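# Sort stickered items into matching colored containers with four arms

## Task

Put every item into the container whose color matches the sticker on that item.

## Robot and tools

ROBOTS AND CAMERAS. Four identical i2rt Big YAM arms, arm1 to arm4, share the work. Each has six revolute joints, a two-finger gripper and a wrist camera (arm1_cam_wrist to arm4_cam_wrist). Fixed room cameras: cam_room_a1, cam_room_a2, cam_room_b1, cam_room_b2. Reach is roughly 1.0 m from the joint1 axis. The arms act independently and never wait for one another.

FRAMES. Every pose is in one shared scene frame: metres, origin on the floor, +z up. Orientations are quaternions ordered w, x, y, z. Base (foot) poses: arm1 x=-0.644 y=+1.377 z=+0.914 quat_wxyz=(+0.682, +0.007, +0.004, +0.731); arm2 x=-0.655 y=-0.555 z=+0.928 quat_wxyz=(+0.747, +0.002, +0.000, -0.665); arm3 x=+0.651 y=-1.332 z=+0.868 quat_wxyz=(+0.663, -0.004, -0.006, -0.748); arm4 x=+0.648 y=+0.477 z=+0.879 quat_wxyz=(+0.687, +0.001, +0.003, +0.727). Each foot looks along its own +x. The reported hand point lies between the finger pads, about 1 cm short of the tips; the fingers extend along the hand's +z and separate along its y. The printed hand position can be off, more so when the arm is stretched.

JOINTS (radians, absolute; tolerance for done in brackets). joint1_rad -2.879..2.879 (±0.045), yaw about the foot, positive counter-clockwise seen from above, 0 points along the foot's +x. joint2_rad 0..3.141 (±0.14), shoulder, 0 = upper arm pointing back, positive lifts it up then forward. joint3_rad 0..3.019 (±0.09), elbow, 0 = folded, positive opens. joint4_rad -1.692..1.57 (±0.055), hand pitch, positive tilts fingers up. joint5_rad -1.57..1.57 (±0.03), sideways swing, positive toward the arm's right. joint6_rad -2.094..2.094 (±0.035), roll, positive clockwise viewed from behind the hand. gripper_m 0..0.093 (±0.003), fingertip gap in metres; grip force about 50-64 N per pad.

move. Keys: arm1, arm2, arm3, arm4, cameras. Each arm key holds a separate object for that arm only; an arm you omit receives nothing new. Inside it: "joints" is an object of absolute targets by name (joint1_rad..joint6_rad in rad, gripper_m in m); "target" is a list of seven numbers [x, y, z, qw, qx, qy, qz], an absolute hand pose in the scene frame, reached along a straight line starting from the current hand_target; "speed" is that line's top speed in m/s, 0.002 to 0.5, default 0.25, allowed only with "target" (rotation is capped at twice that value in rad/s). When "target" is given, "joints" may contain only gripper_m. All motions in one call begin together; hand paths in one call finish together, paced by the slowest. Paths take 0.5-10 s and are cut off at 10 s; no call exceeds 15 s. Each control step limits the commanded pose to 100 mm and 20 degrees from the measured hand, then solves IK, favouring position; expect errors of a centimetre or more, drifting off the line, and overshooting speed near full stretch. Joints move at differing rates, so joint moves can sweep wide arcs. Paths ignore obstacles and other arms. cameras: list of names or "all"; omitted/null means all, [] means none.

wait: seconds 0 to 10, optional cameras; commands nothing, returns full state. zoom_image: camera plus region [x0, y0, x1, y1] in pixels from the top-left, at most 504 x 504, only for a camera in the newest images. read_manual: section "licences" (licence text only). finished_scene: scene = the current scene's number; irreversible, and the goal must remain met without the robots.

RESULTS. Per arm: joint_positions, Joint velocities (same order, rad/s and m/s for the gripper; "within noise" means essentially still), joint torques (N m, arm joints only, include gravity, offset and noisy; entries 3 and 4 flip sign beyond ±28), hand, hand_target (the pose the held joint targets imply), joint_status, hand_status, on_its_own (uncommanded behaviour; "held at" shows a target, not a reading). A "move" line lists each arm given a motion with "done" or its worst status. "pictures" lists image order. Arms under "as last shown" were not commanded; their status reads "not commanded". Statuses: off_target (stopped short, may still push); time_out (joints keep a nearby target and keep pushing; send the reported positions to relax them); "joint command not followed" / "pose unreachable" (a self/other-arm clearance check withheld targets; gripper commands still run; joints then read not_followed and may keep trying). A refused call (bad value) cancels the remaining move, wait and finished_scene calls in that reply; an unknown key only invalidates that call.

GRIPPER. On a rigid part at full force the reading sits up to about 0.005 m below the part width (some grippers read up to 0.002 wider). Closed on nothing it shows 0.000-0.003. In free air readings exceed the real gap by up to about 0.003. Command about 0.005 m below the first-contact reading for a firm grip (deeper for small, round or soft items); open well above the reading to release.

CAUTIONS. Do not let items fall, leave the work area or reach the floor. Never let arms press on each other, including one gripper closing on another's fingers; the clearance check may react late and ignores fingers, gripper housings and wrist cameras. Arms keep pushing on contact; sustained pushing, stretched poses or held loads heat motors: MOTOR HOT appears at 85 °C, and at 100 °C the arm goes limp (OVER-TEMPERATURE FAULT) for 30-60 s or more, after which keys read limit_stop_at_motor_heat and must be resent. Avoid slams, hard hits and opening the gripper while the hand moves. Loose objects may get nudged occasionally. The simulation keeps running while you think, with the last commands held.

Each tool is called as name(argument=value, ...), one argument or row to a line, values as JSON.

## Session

move(
  arm1={"joints":{"joint1_rad":1.73,"joint2_rad":1.9,"joint3_rad":2.15,"joint4_rad":-1.6,"joint5_rad":0,"joint6_rad":0.2}},
  arm2={"joints":{"joint1_rad":-1.45,"joint2_rad":1.9,"joint3_rad":2.15,"joint4_rad":-1.6,"joint5_rad":0,"joint6_rad":0.2}},
  arm3={"joints":{"joint1_rad":1.69,"joint2_rad":1.9,"joint3_rad":2.15,"joint4_rad":-1.6,"joint5_rad":0,"joint6_rad":0}},
  arm4={"joints":{"joint1_rad":-1.55,"joint2_rad":1.9,"joint3_rad":2.15,"joint4_rad":-1.6,"joint5_rad":0,"joint6_rad":0}},
)

Scene clock: 2.30 s.
Joint torques (N m): arm1=[-1.9 -17.9 13.65 0.38 0.03 -0.01] | arm2=[0.21 -22.12 13.19 0.55 -0.06 -0.05] | arm3=[0.38 -21.19 12.7 0.03 0.12 -0.09] | arm4=[0.38 -22.71 11.12 -0.1 0.05 0.15]
Motor temperatures (°C): arm1=[20 23 27 23 21 21 21] | arm2=[23 24 26 22 22 20 23] | arm3=[24 23 23 23 24 23 23] | arm4=[22 22 24 22 24 21 24]
Heat: arm1: hottest joint3_rad 27 °C; arm2: hottest joint3_rad 26 °C; arm3: hottest joint1_rad 24 °C; arm4: hottest joint3_rad 24 °C.
move: arm1 done; arm2 done; arm3 done; arm4 done
Joint velocities: within noise
arm1.joint_positions: joint1_rad=+1.728 joint2_rad=+1.916 joint3_rad=+2.116 joint4_rad=-1.590 joint5_rad=-0.001 joint6_rad=+0.206 gripper_m=+0.09397
arm1.joint_status: all done
arm1.hand: x=-1.2554 y=+1.2348 z=+1.2212 quat_wxyz=(+0.019, +0.995, +0.011, -0.096) (m; scene frame)
arm1.hand_target: x=-1.2548 y=+1.2338 z=+1.2448 quat_wxyz=(+0.022, +0.993, +0.014, -0.116) (m; scene frame)
arm1.hand_status: not commanded
arm2.joint_positions: joint1_rad=-1.442 joint2_rad=+1.908 joint3_rad=+2.121 joint4_rad=-1.588 joint5_rad=+0.002 joint6_rad=+0.212 gripper_m=+0.09398
arm2.joint_status: all done
arm2.hand: x=-1.2693 y=-0.7095 z=+1.2317 quat_wxyz=(-0.020, -0.995, -0.017, +0.095) (m; scene frame)
arm2.hand_target: x=-1.2704 y=-0.7048 z=+1.2480 quat_wxyz=(-0.022, -0.994, -0.019, +0.106) (m; scene frame)
arm2.hand_status: not commanded
arm3.joint_positions: joint1_rad=+1.699 joint2_rad=+1.899 joint3_rad=+2.107 joint4_rad=-1.592 joint5_rad=-0.002 joint6_rad=+0.005 gripper_m=+0.09398
arm3.joint_status: all done
arm3.hand: x=+1.2780 y=-1.3227 z=+1.1723 quat_wxyz=(-0.093, +0.002, -0.996, +0.005) (m; scene frame)
arm3.hand_target: x=+1.2830 y=-1.3288 z=+1.1895 quat_wxyz=(-0.110, +0.000, -0.994, +0.007) (m; scene frame)
arm3.hand_status: not commanded
arm4.joint_positions: joint1_rad=-1.544 joint2_rad=+1.908 joint3_rad=+2.116 joint4_rad=-1.589 joint5_rad=+0.001 joint6_rad=-0.011 gripper_m=+0.09398
arm4.joint_status: all done
arm4.hand: x=+1.2786 y=+0.5306 z=+1.1785 quat_wxyz=(-0.092, +0.047, -0.995, -0.002) (m; scene frame)
arm4.hand_target: x=+1.2800 y=+0.5267 z=+1.1975 quat_wxyz=(-0.108, +0.038, -0.993, -0.003) (m; scene frame)
arm4.hand_status: not commanded
pictures: arm1_cam_wrist, arm2_cam_wrist, arm3_cam_wrist, arm4_cam_wrist, cam_room_a1, cam_room_a2, cam_room_b1, cam_room_b2
Images, in order (width x height): arm1_cam_wrist 672x504, arm2_cam_wrist 672x504, arm3_cam_wrist 672x504, arm4_cam_wrist 672x504, cam_room_a1 672x504, cam_room_a2 672x504, cam_room_b1 672x504, cam_room_b2 672x504.

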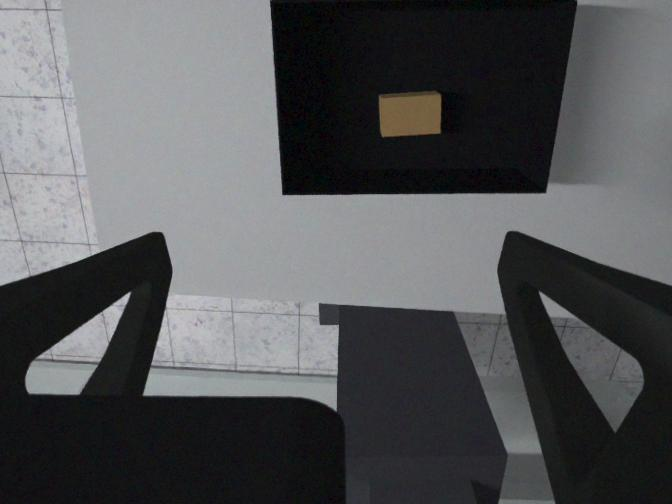

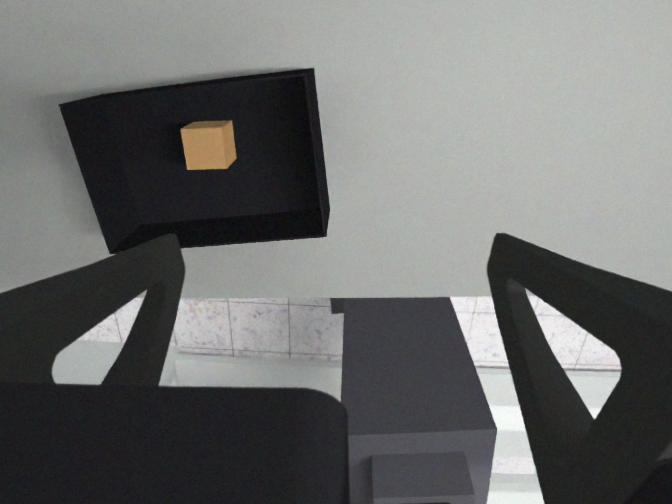

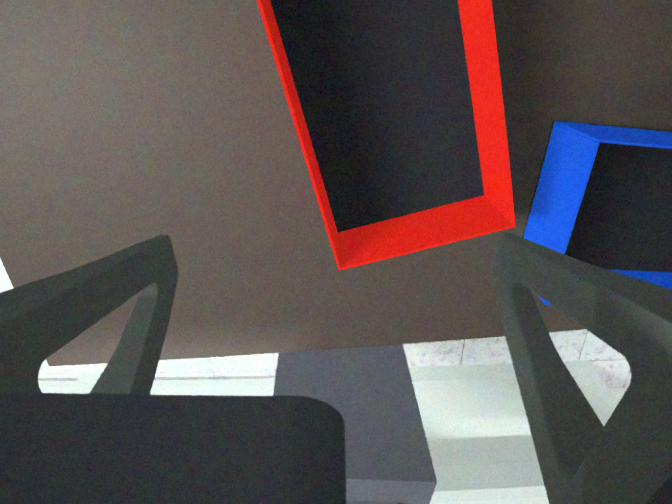

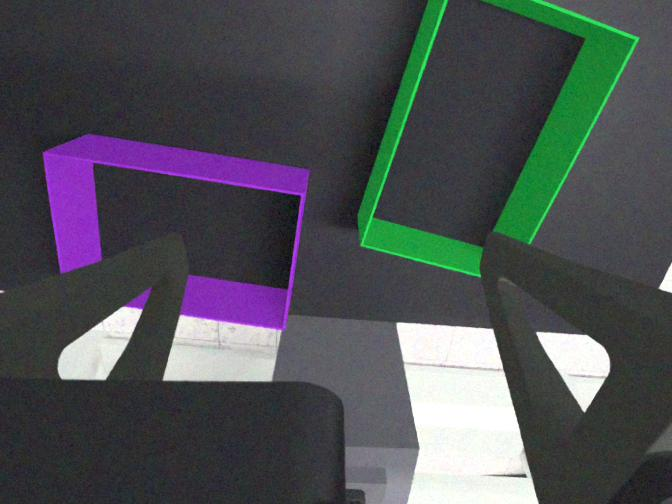

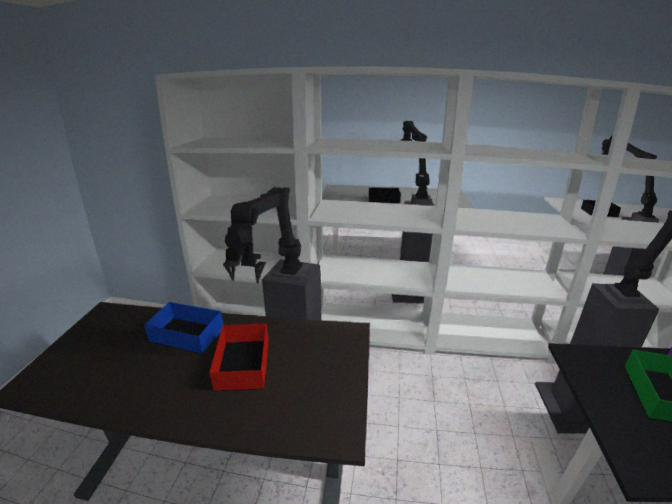

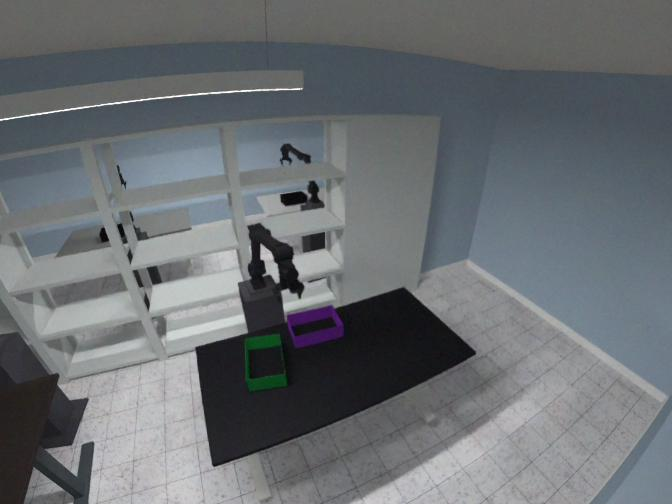

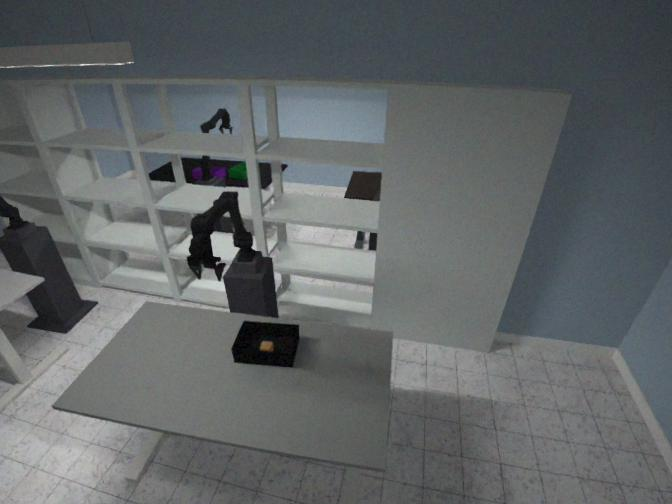

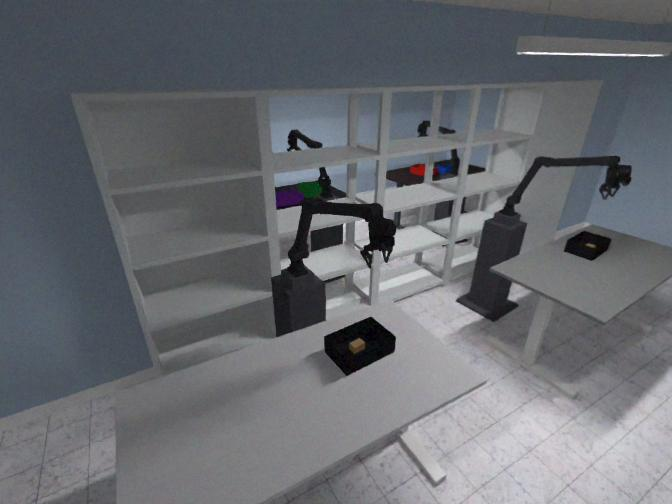

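zoom_image(
  camera="arm1_cam_wrist",
  region=[340, 60, 480, 165],
)

zoom_image(
  camera="arm2_cam_wrist",
  region=[140, 90, 280, 195],
)

zoom_image(
  camera="cam_room_b1",
  region=[225, 315, 309, 378],
)

zoom_image(
  camera="cam_room_b2",
  region=[318, 315, 402, 378],
)

zoom_image(
  camera="cam_room_b2",
  region=[560, 222, 630, 274],
)

Scaled by 3.600.

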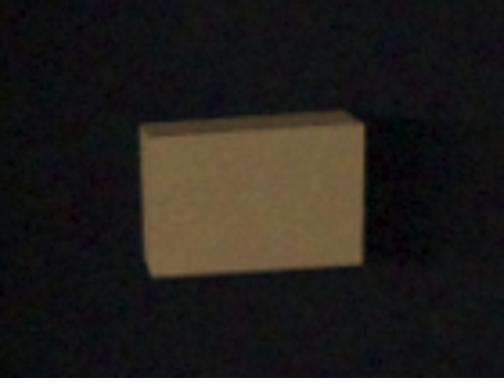

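Scaled by 3.600.

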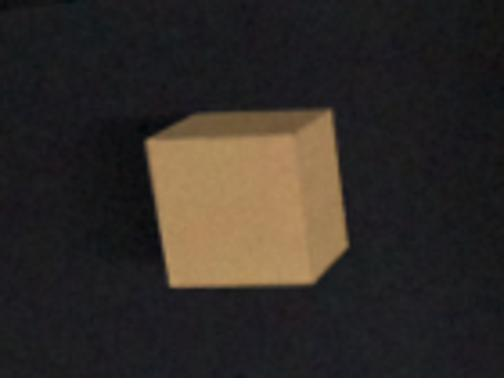

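Scaled by 6.000.

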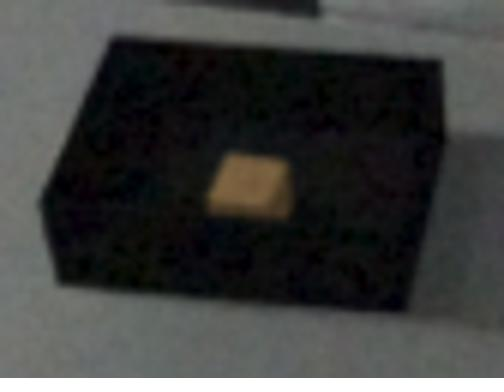

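Scaled by 6.000.

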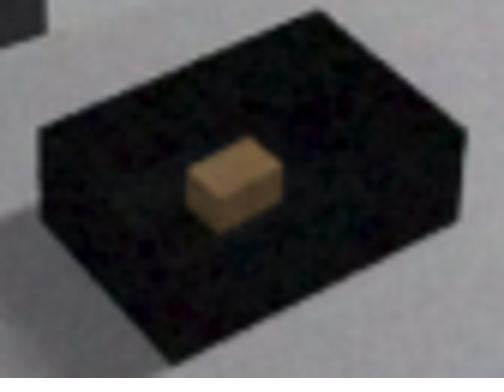

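Scaled by 7.200.

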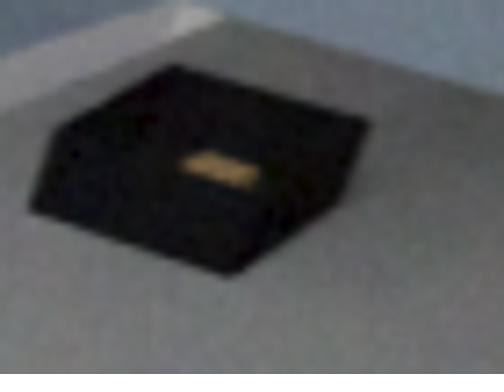

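move(
  arm1={"target":[-1.195,1.339,0.94,-0.0061,-0.9842,-0.0344,0.1735]},
  arm2={"target":[-1.158,-0.886,0.94,-0.0030,-0.9847,-0.0172,0.1736]},
  cameras=["arm1_cam_wrist","arm2_cam_wrist"],
)

Scene clock: 34.97 s.
Joint torques (N m): arm1=[-2.78 -12.16 9.46 1.44 -0.05 -0.08] | arm2=[0.21 -18.61 9.07 1.95 0.36 0.22] | arm3=[0.44 -21.36 12.7 0.03 0.14 -0.1] | arm4=[0.26 -23.3 11.07 -0.03 0.1 0.11]
Motor temperatures (°C): arm1=[20 25 30 23 21 21 21] | arm2=[23 25 32 22 22 20 23] | arm3=[24 24 26 23 24 23 23] | arm4=[22 23 32 22 24 21 24]
Heat: arm1: hottest joint3_rad 30 °C; arm2: hottest joint3_rad 32 °C; arm3: hottest joint3_rad 26 °C; arm4: hottest joint3_rad 32 °C.
move: arm1 done; arm2 done
Joint velocities: within noise
arm1.joint_positions: joint1_rad=+1.577 joint2_rad=+1.786 joint3_rad=+1.124 joint4_rad=-0.589 joint5_rad=-0.002 joint6_rad=+0.009 gripper_m=+0.09397
arm1.joint_status: not commanded
arm1.hand: x=-1.1894 y=+1.3366 z=+0.9402 quat_wxyz=(+0.006, +0.985, +0.033, -0.167) (m; scene frame)
arm1.hand_target: x=-1.1949 y=+1.3389 z=+0.9401 quat_wxyz=(+0.006, +0.984, +0.034, -0.173) (m; scene frame)
arm1.hand_status: done (0.006 m and 0.8 deg from the pose sent, 0.306 m and 9.5 deg at the start)
arm2.joint_positions: joint1_rad=-1.044 joint2_rad=+1.906 joint3_rad=+1.322 joint4_rad=-0.689 joint5_rad=+0.190 joint6_rad=+0.559 gripper_m=+0.09398
arm2.joint_status: not commanded
arm2.hand: x=-1.1555 y=-0.8893 z=+0.9496 quat_wxyz=(-0.005, -0.984, -0.028, +0.174) (m; scene frame)
arm2.hand_target: x=-1.1578 y=-0.8859 z=+0.9401 quat_wxyz=(-0.003, -0.985, -0.017, +0.174) (m; scene frame)
arm2.hand_status: done (0.010 m and 1.2 deg from the pose sent, 0.359 m and 9.3 deg at the start)
arm3, arm4: as last shown
pictures: arm1_cam_wrist, arm2_cam_wrist
Images, in order (width x height): arm1_cam_wrist 672x504, arm2_cam_wrist 672x504.

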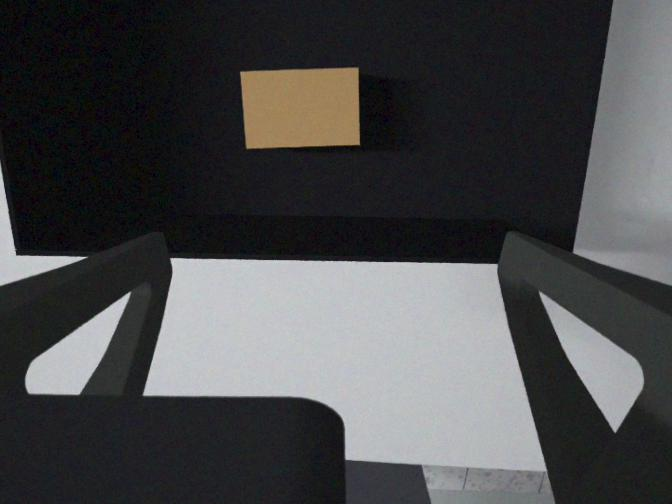

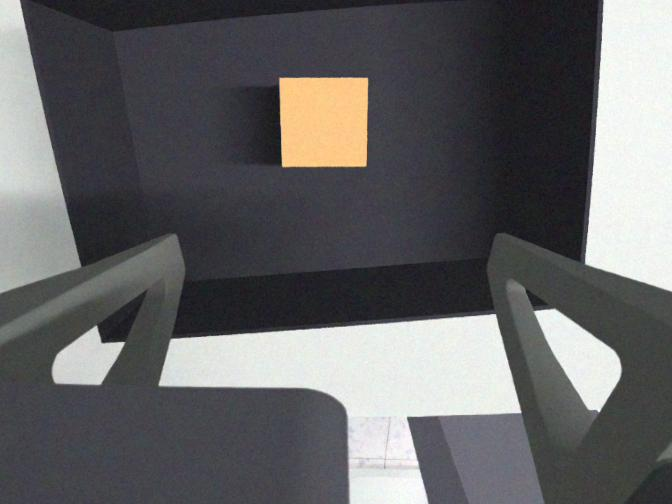

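move(
  arm1={"target":[-1.245,1.312,0.87,0,-0.7314,0.6820,0]},
  arm2={"target":[-1.166,-0.898,0.85,-0.0030,-0.9847,-0.0172,0.1736]},
  cameras=["arm1_cam_wrist","arm2_cam_wrist"],
)

Scene clock: 54.57 s.
Joint torques (N m): arm1=[-0.56 -15.56 13.26 -0.14 0 0.14] | arm2=[0.91 -18.2 8.54 1.99 0.37 0.21] | arm3=[0.32 -21.3 12.67 0.01 0.12 -0.1] | arm4=[0.62 -22.65 10.77 -0.03 0.09 0.18]
Motor temperatures (°C): arm1=[20 25 31 23 21 21 21] | arm2=[23 26 30 22 22 20 23] | arm3=[24 24 28 23 24 23 23] | arm4=[22 24 35 22 24 21 24]
Heat: arm1: hottest joint3_rad 31 °C; arm2: hottest joint3_rad 30 °C; arm3: hottest joint3_rad 28 °C; arm4: hottest joint3_rad 35 °C.
move: arm1 off_target; arm2 off_target
Joint velocities: within noise
arm1.joint_positions: joint1_rad=+1.606 joint2_rad=+2.149 joint3_rad=+1.520 joint4_rad=-0.983 joint5_rad=-0.003 joint6_rad=+1.600 gripper_m=+0.09398
arm1.joint_status: not commanded
arm1.hand: x=-1.2257 y=+1.3168 z=+0.8631 quat_wxyz=(-0.010, +0.733, -0.680, +0.008) (m; scene frame)
arm1.hand_target: x=-1.2442 y=+1.3121 z=+0.8703 quat_wxyz=(+0.000, +0.731, -0.682, +0.000) (m; scene frame)
arm1.hand_status: off_target (0.021 m and 1.5 deg from the pose sent, 0.093 m and 91.4 deg at the start)
arm2.joint_positions: joint1_rad=-1.044 joint2_rad=+2.064 joint3_rad=+1.322 joint4_rad=-0.520 joint5_rad=+0.193 joint6_rad=+0.568 gripper_m=+0.09398
arm2.joint_status: not commanded
arm2.hand: x=-1.1682 y=-0.8982 z=+0.8687 quat_wxyz=(-0.008, -0.984, -0.023, +0.179) (m; scene frame)
arm2.hand_target: x=-1.1654 y=-0.8976 z=+0.8503 quat_wxyz=(-0.003, -0.985, -0.017, +0.173) (m; scene frame)
arm2.hand_status: off_target (0.019 m and 1.0 deg from the pose sent, 0.101 m and 1.2 deg at the start)
arm3, arm4: as last shown
pictures: arm1_cam_wrist, arm2_cam_wrist
Images, in order (width x height): arm1_cam_wrist 672x504, arm2_cam_wrist 672x504.

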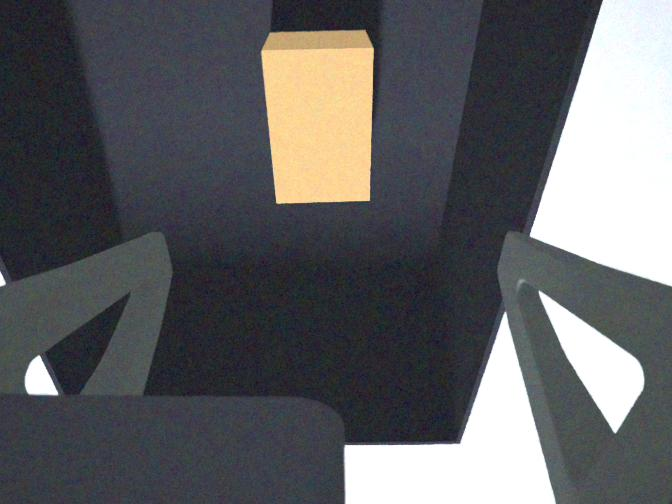

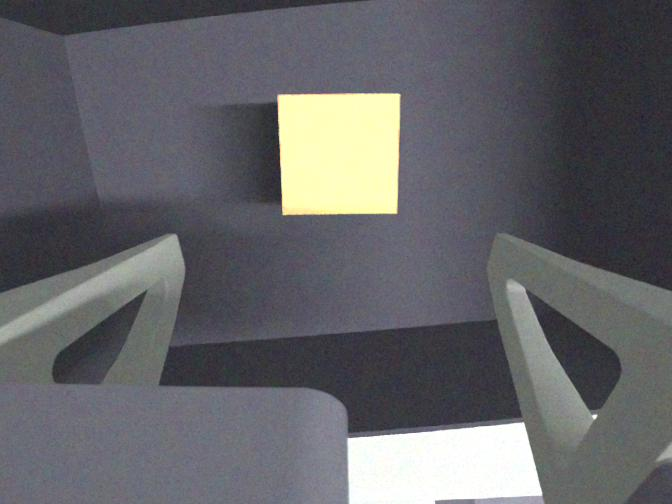

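move(
  arm1={"target":[-1.252,1.314,0.74,0,-0.7314,0.6820,0],"speed":0.15},
  arm2={"target":[-1.198,-0.898,0.735,-0.0030,-0.9847,-0.0172,0.1736],"speed":0.15},
  cameras=["arm1_cam_wrist","arm2_cam_wrist"],
)

Scene clock: 69.23 s.
Joint torques (N m): arm1=[-1.55 -17.32 10.65 0.76 0.06 0.06] | arm2=[0.15 -19.96 10.33 1.81 0.05 -0.07] | arm3=[0.38 -21.54 12.67 0.03 0.12 -0.1] | arm4=[0.03 -23 10.95 -0.06 0.04 0.14]
Motor temperatures (°C): arm1=[20 26 32 23 21 21 21] | arm2=[23 27 29 22 22 20 23] | arm3=[24 25 28 23 24 23 23] | arm4=[22 24 37 22 24 21 24]
Heat: arm1: hottest joint3_rad 32 °C; arm2: hottest joint3_rad 29 °C; arm3: hottest joint3_rad 28 °C; arm4: hottest joint3_rad 37 °C.
move: arm1 off_target; arm2 off_target
Joint velocities: within noise
arm1.joint_positions: joint1_rad=+1.606 joint2_rad=+2.389 joint3_rad=+1.552 joint4_rad=-0.795 joint5_rad=-0.003 joint6_rad=+1.601 gripper_m=+0.09398
arm1.joint_status: not commanded
arm1.hand: x=-1.2290 y=+1.3169 z=+0.7339 quat_wxyz=(-0.017, +0.732, -0.681, +0.015) (m; scene frame)
arm1.hand_target: x=-1.2513 y=+1.3140 z=+0.7407 quat_wxyz=(+0.000, +0.731, -0.682, +0.000) (m; scene frame)
arm1.hand_status: off_target (0.024 m and 2.6 deg from the pose sent, 0.126 m and 1.5 deg at the start)
arm2.joint_positions: joint1_rad=-1.067 joint2_rad=+2.337 joint3_rad=+1.400 joint4_rad=-0.360 joint5_rad=+0.191 joint6_rad=+0.565 gripper_m=+0.09398
arm2.joint_status: not commanded
arm2.hand: x=-1.1827 y=-0.8916 z=+0.7411 quat_wxyz=(+0.004, -0.986, -0.015, +0.165) (m; scene frame)
arm2.hand_target: x=-1.1973 y=-0.8974 z=+0.7354 quat_wxyz=(-0.003, -0.985, -0.017, +0.174) (m; scene frame)
arm2.hand_status: off_target (0.018 m and 1.3 deg from the pose sent, 0.137 m and 1.0 deg at the start)
arm3, arm4: as last shown
pictures: arm1_cam_wrist, arm2_cam_wrist
Images, in order (width x height): arm1_cam_wrist 672x504, arm2_cam_wrist 672x504.

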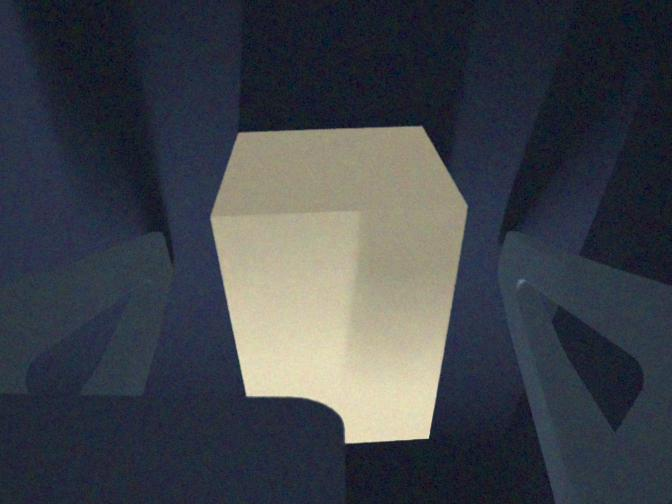

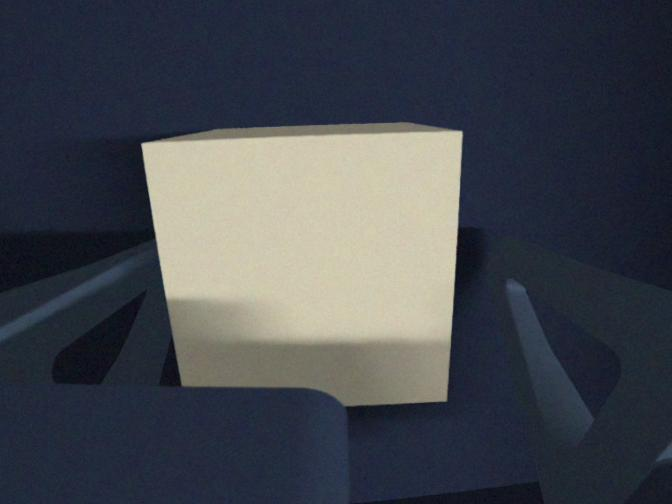

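move(
  arm1={"joints":{"gripper_m":0.032}},
  arm2={"joints":{"gripper_m":0.042}},
  cameras=[],
)

move(
  arm1={"target":[-1.23,1.316,0.96,0,-0.7314,0.6820,0]},
  arm2={"target":[-1.18,-0.892,0.96,-0.0030,-0.9847,-0.0172,0.1736]},
  cameras=["arm1_cam_wrist","arm2_cam_wrist"],
)

Scene clock: 77.47 s.
Joint torques (N m): arm1=[-1.55 -17.73 10.39 0.51 0.06 0.09] | arm2=[0.21 -19.96 10.24 1.84 0.1 -0.06] | arm3=[0.32 -21.54 12.67 -0.02 0.12 -0.1] | arm4=[0.03 -22.83 10.93 -0.08 0.03 0.16]
Motor temperatures (°C): arm1=[20 26 33 23 21 21 21] | arm2=[23 27 29 22 22 20 23] | arm3=[24 25 29 23 24 23 23] | arm4=[22 25 37 22 24 21 24]
Heat: arm1: hottest joint3_rad 33 °C; arm2: hottest joint3_rad 29 °C; arm3: hottest joint3_rad 29 °C; arm4: hottest joint3_rad 37 °C.
move: arm1 off_target; arm2 off_target
Joint velocities: within noise
arm1.joint_positions: joint1_rad=+1.606 joint2_rad=+2.389 joint3_rad=+1.555 joint4_rad=-0.794 joint5_rad=-0.003 joint6_rad=+1.601 gripper_m=+0.04397
arm1.joint_status: gripper_m off_target (ended at +0.04400, target +0.03200)
arm1.hand: x=-1.2306 y=+1.3168 z=+0.7345 quat_wxyz=(-0.016, +0.732, -0.681, +0.013) (m; scene frame)
arm1.hand_target: x=-1.2512 y=+1.3141 z=+0.7407 quat_wxyz=(+0.000, +0.731, -0.682, +0.000) (m; scene frame)
arm1.hand_status: not commanded
arm2.joint_positions: joint1_rad=-1.067 joint2_rad=+2.337 joint3_rad=+1.401 joint4_rad=-0.360 joint5_rad=+0.190 joint6_rad=+0.564 gripper_m=+0.05323
arm2.joint_status: gripper_m off_target (ended at +0.05325, target +0.04200)
arm2.hand: x=-1.1830 y=-0.8921 z=+0.7413 quat_wxyz=(+0.003, -0.986, -0.015, +0.165) (m; scene frame)
arm2.hand_target: x=-1.1973 y=-0.8974 z=+0.7355 quat_wxyz=(-0.003, -0.985, -0.017, +0.174) (m; scene frame)
arm2.hand_status: not commanded
arm3, arm4: as last shown
pictures: none
No camera images: "cameras" was empty.

Scene clock: 79.07 s.
Joint torques (N m): arm1=[-1.96 -16.97 12.68 -0.23 0.1 0.09] | arm2=[0.91 -21.13 11.11 0.83 0.2 0.03] | arm3=[0.32 -21.42 12.7 -0.01 0.11 -0.09] | arm4=[0.21 -23.12 11 -0.03 0.06 0.14]
Motor temperatures (°C): arm1=[20 26 33 23 21 21 21] | arm2=[23 27 29 22 22 20 23] | arm3=[24 25 29 23 24 23 23] | arm4=[22 25 37 22 24 21 24]
Heat: arm1: hottest joint3_rad 33 °C; arm2: hottest joint3_rad 29 °C; arm3: hottest joint3_rad 29 °C; arm4: hottest joint3_rad 37 °C.
move: arm1 off_target; arm2 off_target
Joint velocities: within noise
arm1.joint_positions: joint1_rad=+1.606 joint2_rad=+2.031 joint3_rad=+1.543 joint4_rad=-1.144 joint5_rad=-0.003 joint6_rad=+1.601 gripper_m=+0.04402
arm1.joint_status: not commanded
arm1.hand: x=-1.2134 y=+1.3177 z=+0.9381 quat_wxyz=(-0.018, +0.732, -0.681, +0.015) (m; scene frame)
arm1.hand_target: x=-1.2292 y=+1.3161 z=+0.9603 quat_wxyz=(+0.000, +0.731, -0.682, +0.000) (m; scene frame)
arm1.hand_status: off_target (0.028 m and 2.6 deg from the pose sent, 0.225 m and 2.4 deg at the start)
arm2.joint_positions: joint1_rad=-1.067 joint2_rad=+1.944 joint3_rad=+1.392 joint4_rad=-0.732 joint5_rad=+0.190 joint6_rad=+0.564 gripper_m=+0.05323
arm2.joint_status: not commanded
arm2.hand: x=-1.1760 y=-0.8875 z=+0.9508 quat_wxyz=(+0.000, -0.985, -0.015, +0.169) (m; scene frame)
arm2.hand_target: x=-1.1799 y=-0.8919 z=+0.9600 quat_wxyz=(-0.003, -0.985, -0.017, +0.174) (m; scene frame)
arm2.hand_status: off_target (0.011 m and 0.7 deg from the pose sent, 0.219 m and 1.3 deg at the start)
arm3, arm4: as last shown
pictures: arm1_cam_wrist, arm2_cam_wrist
Images, in order (width x height): arm1_cam_wrist 672x504, arm2_cam_wrist 672x504.

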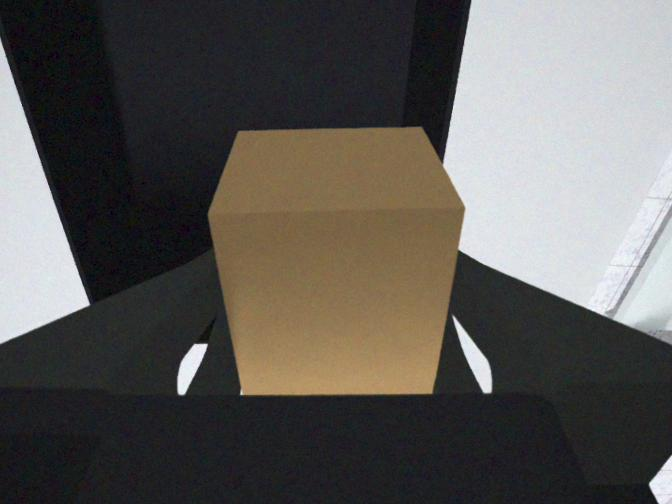

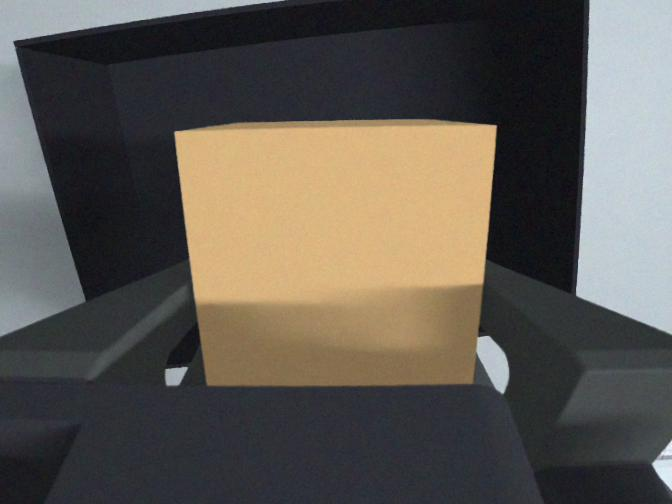

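move(
  arm1={"joints":{"joint2_rad":1.0,"joint3_rad":1.1,"joint4_rad":0.3,"joint5_rad":0,"joint6_rad":0}},
  arm2={"joints":{"joint2_rad":1.0,"joint3_rad":1.1,"joint4_rad":0.3,"joint5_rad":0,"joint6_rad":0}},
  cameras=["cam_room_b1","cam_room_b2"],
)

Scene clock: 88.03 s.
Joint torques (N m): arm1=[-1.32 -2.9 12.42 2.13 0.13 -0.06] | arm2=[0.91 -6.89 12.48 2.78 -0.17 -0.07] | arm3=[0.32 -21.25 12.7 0.08 0.13 -0.09] | arm4=[0.5 -22.71 11.12 -0.05 0.08 0.15]
Motor temperatures (°C): arm1=[20 26 33 23 21 21 22] | arm2=[23 27 30 22 22 20 23] | arm3=[24 25 29 23 24 23 23] | arm4=[22 25 38 22 24 21 24]
Heat: arm1: hottest joint3_rad 33 °C; arm2: hottest joint3_rad 30 °C; arm3: hottest joint3_rad 29 °C; arm4: hottest joint3_rad 38 °C.
move: arm1 done; arm2 done
Joint velocities: within noise
arm1.joint_positions: joint1_rad=+1.606 joint2_rad=+0.996 joint3_rad=+1.094 joint4_rad=+0.279 joint5_rad=-0.002 joint6_rad=+0.008 gripper_m=+0.04403
arm1.joint_status: all done
arm1.hand: x=-1.1136 y=+1.3258 z=+1.5340 quat_wxyz=(+0.046, +0.555, +0.029, -0.830) (m; scene frame)
arm1.hand_target: x=-1.1126 y=+1.3264 z=+1.5410 quat_wxyz=(+0.042, +0.545, +0.030, -0.837) (m; scene frame)
arm1.hand_status: not commanded
arm2.joint_positions: joint1_rad=-1.067 joint2_rad=+0.992 joint3_rad=+1.095 joint4_rad=+0.287 joint5_rad=+0.003 joint6_rad=+0.014 gripper_m=+0.05321
arm2.joint_status: all done
arm2.hand: x=-1.0466 y=-0.8353 z=+1.5437 quat_wxyz=(-0.258, -0.533, -0.166, +0.789) (m; scene frame)
arm2.hand_target: x=-1.0473 y=-0.8377 z=+1.5463 quat_wxyz=(-0.255, -0.527, -0.170, +0.793) (m; scene frame)
arm2.hand_status: not commanded
arm3, arm4: as last shown
pictures: cam_room_b1, cam_room_b2
Images, in order (width x height): cam_room_b1 672x504, cam_room_b2 672x504.

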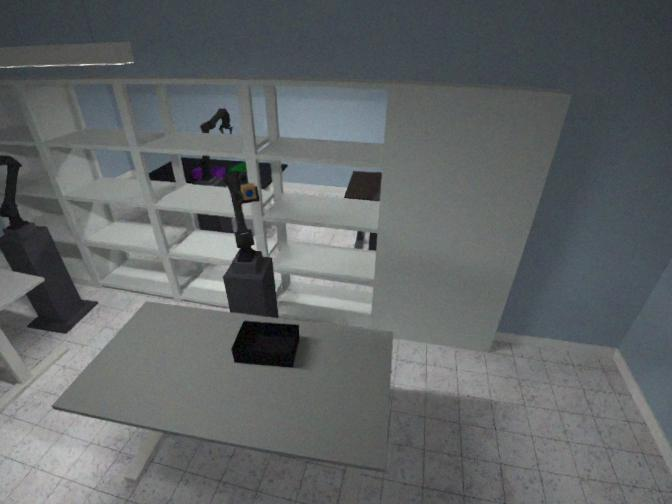

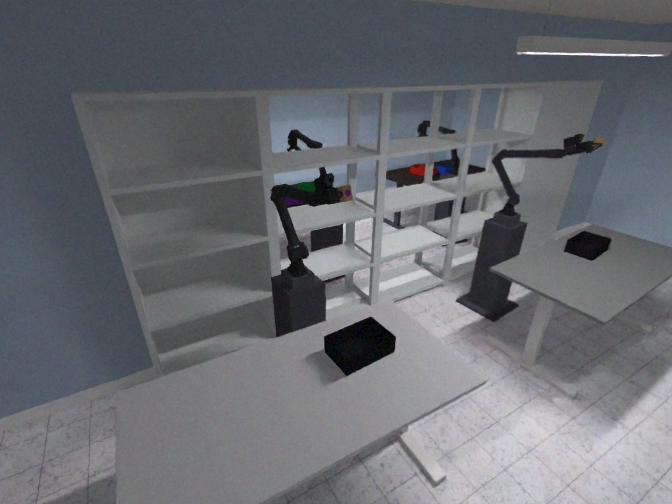

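zoom_image(
  camera="cam_room_b1",
  region=[225, 170, 281, 212],
)

zoom_image(
  camera="cam_room_b2",
  region=[315, 170, 371, 212],
)

zoom_image(
  camera="cam_room_b2",
  region=[560, 125, 616, 167],
)

Scaled by 9.000.

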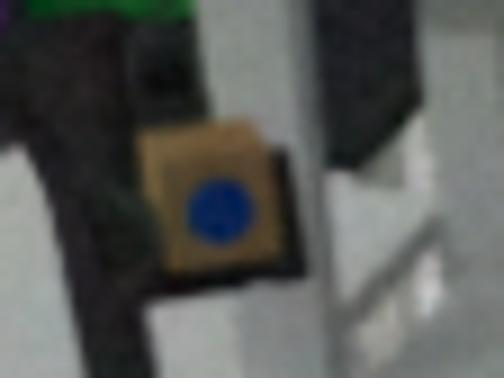

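Scaled by 9.000.

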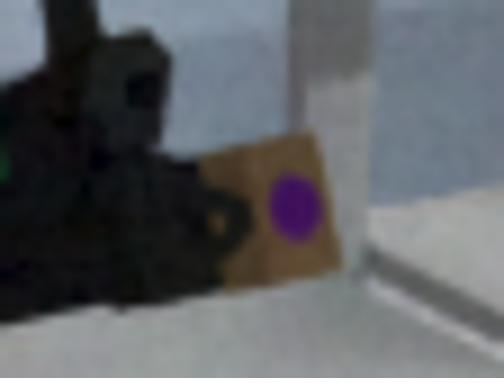

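Scaled by 9.000.

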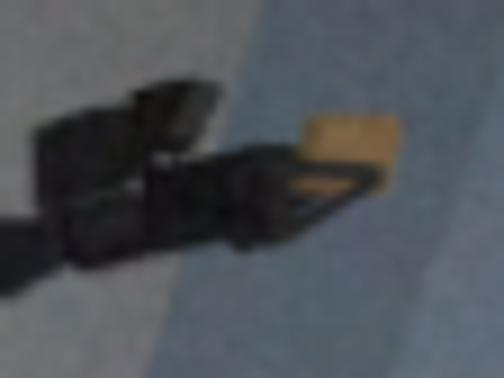

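move(
  arm1={"joints":{"joint4_rad":-1.4}},
  arm2={"joints":{"joint4_rad":-1.4}},
  arm3={"joints":{"joint2_rad":1.0,"joint3_rad":1.1,"joint4_rad":-1.0}},
  arm4={"joints":{"joint2_rad":1.0,"joint3_rad":1.1,"joint4_rad":-1.0}},
  cameras=[],
)

move(
  arm1={"joints":{"joint1_rad":-2.25}},
  arm2={"joints":{"joint1_rad":0.893}},
  arm3={"joints":{"joint1_rad":-1.96}},
  arm4={"joints":{"joint1_rad":0.92}},
  cameras=["arm1_cam_wrist","arm2_cam_wrist"],
)

Scene clock: 111.13 s.
Joint torques (N m): arm1=[-1.79 -2.61 11.81 0.65 0.07 -0.06] | arm2=[0.79 -6.01 11.6 0.83 -0.18 -0.07] | arm3=[0.62 -7 10.18 1.91 0.11 -0.1] | arm4=[0.26 -7.12 10.29 1.48 0.05 0.14]
Motor temperatures (°C): arm1=[20 25 34 23 21 21 22] | arm2=[23 26 33 22 22 20 24] | arm3=[24 25 30 23 24 23 23] | arm4=[22 25 39 22 24 21 24]
Heat: arm1: hottest joint3_rad 34 °C; arm2: hottest joint3_rad 33 °C; arm3: hottest joint3_rad 30 °C; arm4: hottest joint3_rad 39 °C.
move: arm1 done; arm2 done; arm3 done; arm4 done
Joint velocities: within noise
arm1.joint_positions: joint1_rad=+1.606 joint2_rad=+0.997 joint3_rad=+1.091 joint4_rad=-1.392 joint5_rad=-0.002 joint6_rad=+0.008 gripper_m=+0.04403
arm1.joint_status: all done
arm1.hand: x=-0.9575 y=+1.3435 z=+1.2032 quat_wxyz=(+0.007, +0.988, +0.048, -0.143) (m; scene frame)
arm1.hand_target: x=-0.9576 y=+1.3439 z=+1.2058 quat_wxyz=(+0.005, +0.988, +0.052, -0.142) (m; scene frame)
arm1.hand_status: not commanded
arm2.joint_positions: joint1_rad=-1.067 joint2_rad=+0.992 joint3_rad=+1.095 joint4_rad=-1.388 joint5_rad=+0.003 joint6_rad=+0.014 gripper_m=+0.05321
arm2.joint_status: all done
arm2.hand: x=-0.9170 y=-0.7420 z=+1.2149 quat_wxyz=(-0.041, -0.945, -0.296, +0.134) (m; scene frame)
arm2.hand_target: x=-0.9159 y=-0.7427 z=+1.2143 quat_wxyz=(-0.040, -0.943, -0.304, +0.127) (m; scene frame)
arm2.hand_status: not commanded
arm3.joint_positions: joint1_rad=+1.699 joint2_rad=+1.002 joint3_rad=+1.096 joint4_rad=-1.015 joint5_rad=-0.002 joint6_rad=+0.005 gripper_m=+0.09398
arm3.joint_status: all done
arm3.hand: x=+1.0546 y=-1.3241 z=+1.1940 quat_wxyz=(-0.320, +0.004, -0.948, +0.003) (m; scene frame)
arm3.hand_target: x=+1.0578 y=-1.3282 z=+1.1995 quat_wxyz=(-0.330, +0.001, -0.944, +0.007) (m; scene frame)
arm3.hand_status: not commanded
arm4.joint_positions: joint1_rad=-1.544 joint2_rad=+0.998 joint3_rad=+1.086 joint4_rad=-1.018 joint5_rad=+0.001 joint6_rad=-0.011 gripper_m=+0.09398
arm4.joint_status: all done
arm4.hand: x=+1.0493 y=+0.5114 z=+1.1991 quat_wxyz=(-0.313, +0.045, -0.949, -0.010) (m; scene frame)
arm4.hand_target: x=+1.0556 y=+0.5094 z=+1.2084 quat_wxyz=(-0.327, +0.037, -0.944, -0.011) (m; scene frame)
arm4.hand_status: not commanded
pictures: none
No camera images: "cameras" was empty.

Scene clock: 113.80 s.
Joint torques (N m): arm1=[-1.9 -4.37 11.66 0.49 -0.09 -0.06] | arm2=[0.79 -6.12 11.6 0.83 0.03 -0.05] | arm3=[0.26 -7.18 10.77 1.51 -0.08 0.03] | arm4=[0.67 -6.89 10.41 1.36 0.1 0.13]
Motor temperatures (°C): arm1=[20 25 34 23 21 21 22] | arm2=[23 26 33 22 22 20 24] | arm3=[24 25 30 23 24 23 23] | arm4=[22 25 38 22 24 21 24]
Heat: arm1: hottest joint3_rad 34 °C; arm2: hottest joint3_rad 33 °C; arm3: hottest joint3_rad 30 °C; arm4: hottest joint3_rad 38 °C.
move: arm1 done; arm2 done; arm3 done; arm4 done
Joint velocities: within noise
arm1.joint_positions: joint1_rad=-2.247 joint2_rad=+1.011 joint3_rad=+1.091 joint4_rad=-1.392 joint5_rad=+0.002 joint6_rad=+0.006 gripper_m=+0.04427
arm1.joint_status: all done
arm1.hand: x=-0.3755 y=+1.1921 z=+1.1898 quat_wxyz=(-0.115, -0.299, -0.946, +0.040) (m; scene frame)
arm1.hand_target: x=-0.3773 y=+1.1926 z=+1.1963 quat_wxyz=(-0.121, -0.298, -0.946, +0.042) (m; scene frame)
arm1.hand_status: not commanded
arm2.joint_positions: joint1_rad=+0.892 joint2_rad=+0.994 joint3_rad=+1.095 joint4_rad=-1.388 joint5_rad=-0.001 joint6_rad=+0.012 gripper_m=+0.05317
arm2.joint_status: all done
arm2.hand: x=-0.3841 y=-0.7274 z=+1.2154 quat_wxyz=(-0.136, -0.280, -0.950, +0.036) (m; scene frame)
arm2.hand_target: x=-0.3847 y=-0.7270 z=+1.2153 quat_wxyz=(-0.130, -0.274, -0.952, +0.036) (m; scene frame)
arm2.hand_status: not commanded
arm3.joint_positions: joint1_rad=-1.946 joint2_rad=+1.001 joint3_rad=+1.089 joint4_rad=-1.007 joint5_rad=+0.003 joint6_rad=-0.008 gripper_m=+0.09400
arm3.joint_status: all done
arm3.hand: x=+0.2953 y=-1.1340 z=+1.1885 quat_wxyz=(+0.075, -0.920, +0.231, +0.308) (m; scene frame)
arm3.hand_target: x=+0.2954 y=-1.1278 z=+1.1959 quat_wxyz=(+0.077, -0.914, +0.240, +0.316) (m; scene frame)
arm3.hand_status: not commanded
arm4.joint_positions: joint1_rad=+0.921 joint2_rad=+0.998 joint3_rad=+1.086 joint4_rad=-1.009 joint5_rad=-0.001 joint6_rad=-0.011 gripper_m=+0.09401
arm4.joint_status: all done
arm4.hand: x=+0.3155 y=+0.7039 z=+1.2031 quat_wxyz=(-0.092, +0.907, -0.273, -0.306) (m; scene frame)
arm4.hand_target: x=+0.3122 y=+0.7070 z=+1.2114 quat_wxyz=(-0.094, +0.902, -0.277, -0.317) (m; scene frame)
arm4.hand_status: not commanded
pictures: arm1_cam_wrist, arm2_cam_wrist
Images, in order (width x height): arm1_cam_wrist 672x504, arm2_cam_wrist 672x504.

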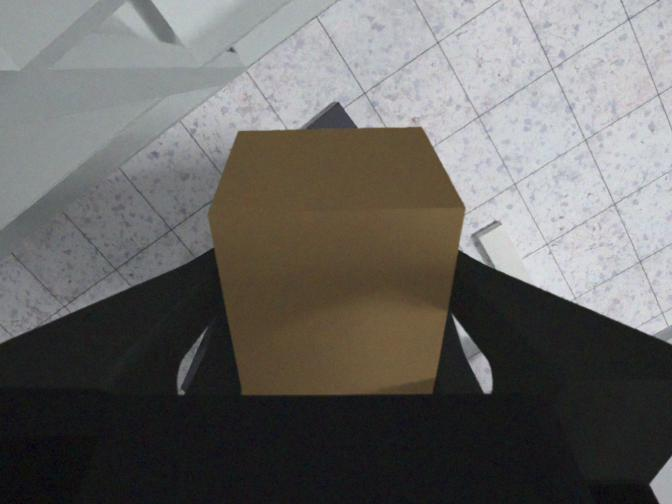

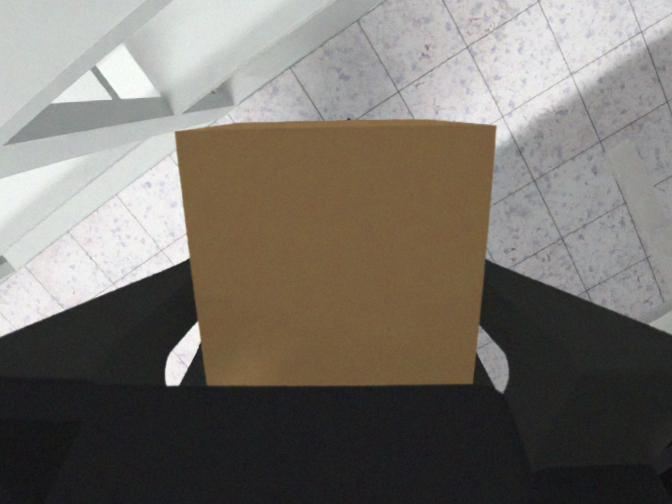

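move(
  arm1={"target":[-0.038,0.930,1.08,0.1486,0.3093,0.9380,-0.0490]},
  arm2={"target":[-0.037,-0.934,1.08,0.2325,0.2674,0.9327,-0.0667]},
  cameras=[],
)

move(
  arm1={"target":[-0.038,0.930,1.005,0.1486,0.3093,0.9380,-0.0490],"speed":0.08},
  arm2={"target":[-0.037,-0.934,0.99,0.2325,0.2674,0.9327,-0.0667],"speed":0.08},
  cameras=["arm1_cam_wrist","arm2_cam_wrist"],
)

Scene clock: 121.93 s.
Joint torques (N m): arm1=[-3.66 -19.84 16.96 0.43 -0.05 -0.03] | arm2=[1.49 -21.01 16.54 1.99 0.15 0.05] | arm3=[0.38 -7.24 10.77 1.52 -0.08 0.02] | arm4=[0.79 -6.53 10.26 1.26 0.11 0.16]
Motor temperatures (°C): arm1=[20 25 34 23 21 21 22] | arm2=[23 26 34 22 22 20 24] | arm3=[24 25 31 23 24 23 23] | arm4=[22 25 37 22 24 21 24]
Heat: arm1: hottest joint3_rad 34 °C; arm2: hottest joint3_rad 34 °C; arm3: hottest joint3_rad 31 °C; arm4: hottest joint3_rad 37 °C.
move: arm1 off_target; arm2 off_target
Joint velocities: within noise
arm1.joint_positions: joint1_rad=-2.267 joint2_rad=+2.154 joint3_rad=+2.088 joint4_rad=-1.232 joint5_rad=-0.005 joint6_rad=+0.002 gripper_m=+0.04427
arm1.joint_status: not commanded
arm1.hand: x=-0.0466 y=+0.9461 z=+1.0507 quat_wxyz=(-0.122, -0.306, -0.943, +0.041) (m; scene frame)
arm1.hand_target: x=-0.0396 y=+0.9311 z=+1.0801 quat_wxyz=(-0.149, -0.309, -0.938, +0.049) (m; scene frame)
arm1.hand_status: off_target (0.035 m and 3.2 deg from the pose sent, 0.441 m and 4.2 deg at the start)
arm2.joint_positions: joint1_rad=+0.898 joint2_rad=+1.960 joint3_rad=+1.696 joint4_rad=-0.875 joint5_rad=+0.005 joint6_rad=+0.012 gripper_m=+0.05317
arm2.joint_status: not commanded
arm2.hand: x=-0.0613 y=-0.9262 z=+1.0605 quat_wxyz=(-0.206, -0.274, -0.937, +0.058) (m; scene frame)
arm2.hand_target: x=-0.0388 y=-0.9328 z=+1.0804 quat_wxyz=(-0.233, -0.267, -0.933, +0.067) (m; scene frame)
arm2.hand_status: off_target (0.032 m and 3.3 deg from the pose sent, 0.426 m and 11.8 deg at the start)
arm3, arm4: as last shown
arm3.joint_positions: joint1_rad=-1.946 joint2_rad=+1.001 joint3_rad=+1.089 joint4_rad=-1.007 joint5_rad=+0.003 joint6_rad=-0.007 gripper_m=+0.09400
arm3.hand: x=+0.2953 y=-1.1340 z=+1.1885 quat_wxyz=(+0.075, -0.920, +0.232, +0.308) (m; scene frame)
pictures: none
No camera images: "cameras" was empty.

Scene clock: 123.67 s.
Joint torques (N m): arm1=[-2.49 -18.55 11.11 1.5 -0.05 -0.01] | arm2=[1.55 -20.25 10.1 2.44 0.09 0.04] | arm3=[0.38 -7.06 10.82 1.51 -0.09 0.02] | arm4=[1.2 -6.48 10.33 1.31 0.11 0.11]
Motor temperatures (°C): arm1=[20 25 34 23 21 21 22] | arm2=[23 26 33 22 22 20 24] | arm3=[24 25 31 23 24 23 23] | arm4=[22 25 37 22 24 21 24]
Heat: arm1: hottest joint3_rad 34 °C; arm2: hottest joint3_rad 33 °C; arm3: hottest joint3_rad 31 °C; arm4: hottest joint3_rad 37 °C.
move: arm1 off_target; arm2 off_target
Joint velocities: within noise
arm1.joint_positions: joint1_rad=-2.267 joint2_rad=+2.171 joint3_rad=+2.009 joint4_rad=-1.082 joint5_rad=-0.005 joint6_rad=+0.002 gripper_m=+0.04426
arm1.joint_status: not commanded
arm1.hand: x=-0.0365 y=+0.9385 z=+1.0137 quat_wxyz=(-0.148, -0.305, -0.940, +0.049) (m; scene frame)
arm1.hand_target: x=-0.0382 y=+0.9302 z=+1.0049 quat_wxyz=(-0.149, -0.309, -0.938, +0.049) (m; scene frame)
arm1.hand_status: off_target (0.012 m and 0.6 deg from the pose sent, 0.049 m and 3.2 deg at the start)
arm2.joint_positions: joint1_rad=+0.898 joint2_rad=+2.026 joint3_rad=+1.651 joint4_rad=-0.684 joint5_rad=+0.007 joint6_rad=+0.012 gripper_m=+0.05317
arm2.joint_status: not commanded
arm2.hand: x=-0.0398 y=-0.9393 z=+1.0146 quat_wxyz=(-0.243, -0.272, -0.928, +0.069) (m; scene frame)
arm2.hand_target: x=-0.0379 y=-0.9336 z=+0.9902 quat_wxyz=(-0.232, -0.267, -0.933, +0.067) (m; scene frame)
arm2.hand_status: off_target (0.025 m and 1.5 deg from the pose sent, 0.075 m and 3.3 deg at the start)
arm3, arm4: as last shown
pictures: arm1_cam_wrist, arm2_cam_wrist
Images, in order (width x height): arm1_cam_wrist 672x504, arm2_cam_wrist 672x504.

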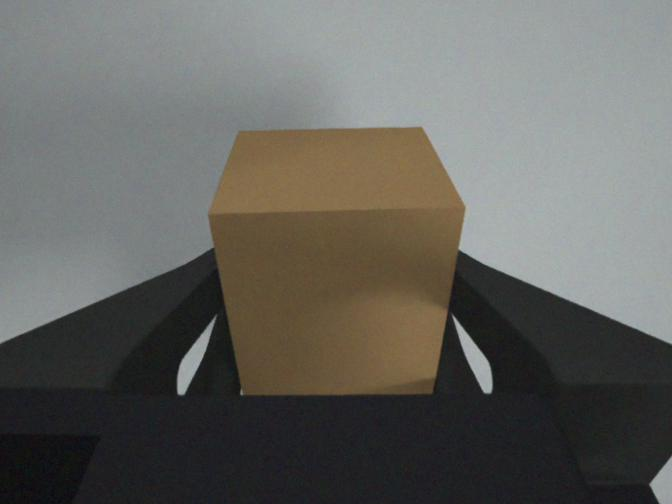

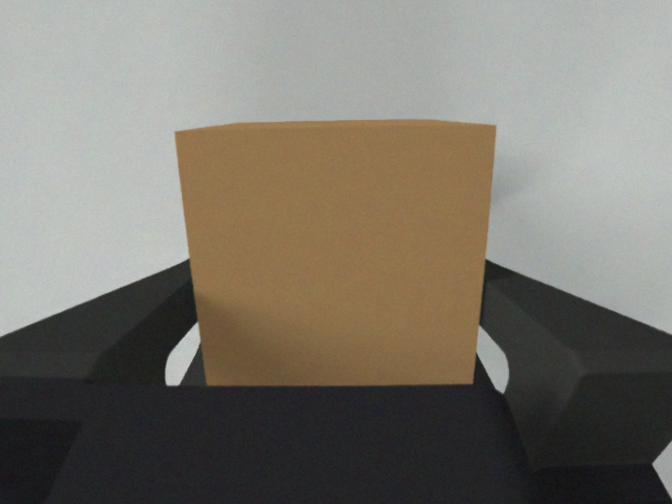

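move(
  arm1={"target":[-0.038,0.930,0.983,0.1486,0.3093,0.9380,-0.0490],"speed":0.06},
  arm2={"target":[-0.037,-0.934,0.972,0.2325,0.2674,0.9327,-0.0667],"speed":0.06},
  cameras=["arm1_cam_wrist","arm2_cam_wrist"],
)

Scene clock: 127.00 s.
Joint torques (N m): arm1=[-2.2 -17.73 8.91 1.84 -0.04 0.07] | arm2=[1.55 -18.9 9.22 2.56 0.09 0.03] | arm3=[0.44 -7.06 10.77 1.5 -0.08 0.01] | arm4=[1.03 -6.53 10.32 1.36 0.12 0.14]
Motor temperatures (°C): arm1=[20 25 34 23 21 21 22] | arm2=[23 26 33 22 22 20 24] | arm3=[24 25 32 23 24 23 23] | arm4=[22 25 36 22 24 21 24]
Heat: arm1: hottest joint3_rad 34 °C; arm2: hottest joint3_rad 33 °C; arm3: hottest joint3_rad 32 °C; arm4: hottest joint3_rad 36 °C.
move: arm1 off_target; arm2 off_target
Joint velocities: within noise
arm1.joint_positions: joint1_rad=-2.267 joint2_rad=+2.171 joint3_rad=+2.000 joint4_rad=-1.043 joint5_rad=-0.005 joint6_rad=+0.002 gripper_m=+0.04426
arm1.joint_status: not commanded
arm1.hand: x=-0.0313 y=+0.9348 z=+1.0126 quat_wxyz=(-0.162, -0.304, -0.937, +0.053) (m; scene frame)
arm1.hand_target: x=-0.0386 y=+0.9307 z=+0.9835 quat_wxyz=(-0.149, -0.309, -0.938, +0.049) (m; scene frame)
arm1.hand_status: off_target (0.031 m and 1.8 deg from the pose sent, 0.032 m and 0.6 deg at the start)
arm2.joint_positions: joint1_rad=+0.898 joint2_rad=+2.026 joint3_rad=+1.641 joint4_rad=-0.648 joint5_rad=+0.007 joint6_rad=+0.012 gripper_m=+0.05317
arm2.joint_status: not commanded
arm2.hand: x=-0.0363 y=-0.9415 z=+1.0142 quat_wxyz=(-0.256, -0.271, -0.925, +0.073) (m; scene frame)
arm2.hand_target: x=-0.0389 y=-0.9331 z=+0.9731 quat_wxyz=(-0.232, -0.267, -0.933, +0.067) (m; scene frame)
arm2.hand_status: off_target (0.043 m and 2.9 deg from the pose sent, 0.043 m and 1.5 deg at the start)
arm3.joint_positions: joint1_rad=-1.946 joint2_rad=+1.001 joint3_rad=+1.089 joint4_rad=-1.007 joint5_rad=+0.002 joint6_rad=-0.007 gripper_m=+0.09400
arm3.joint_status: not commanded
arm3.hand: x=+0.2953 y=-1.1341 z=+1.1885 quat_wxyz=(+0.075, -0.920, +0.232, +0.308) (m; scene frame)
arm3.hand_target: x=+0.2954 y=-1.1279 z=+1.1959 quat_wxyz=(+0.077, -0.914, +0.240, +0.316) (m; scene frame)
arm3.hand_status: not commanded
arm4: as last shown
pictures: arm1_cam_wrist, arm2_cam_wrist
Images, in order (width x height): arm1_cam_wrist 672x504, arm2_cam_wrist 672x504.

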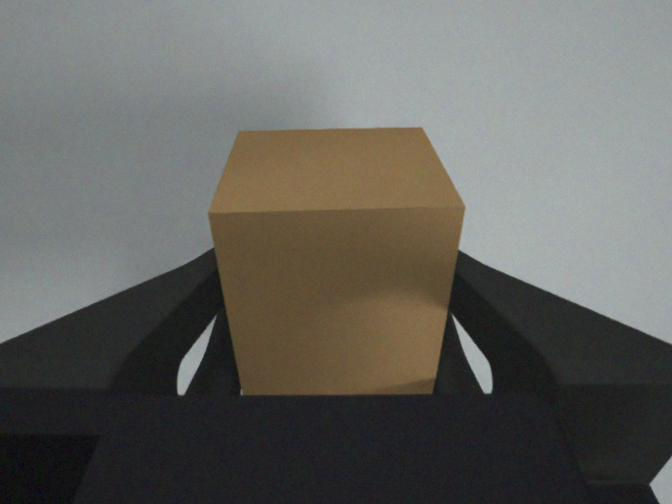

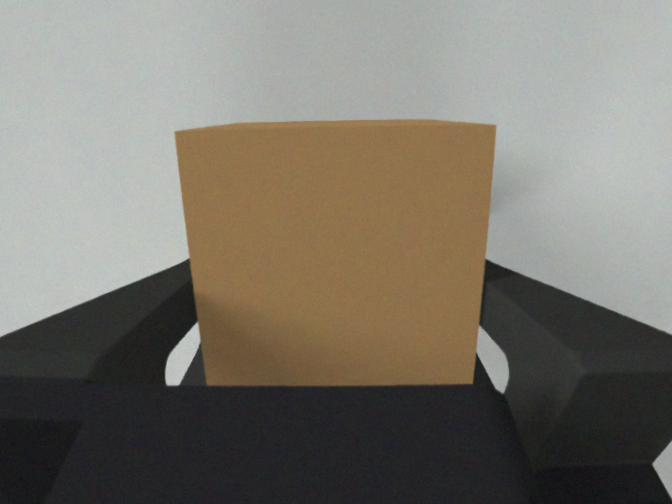

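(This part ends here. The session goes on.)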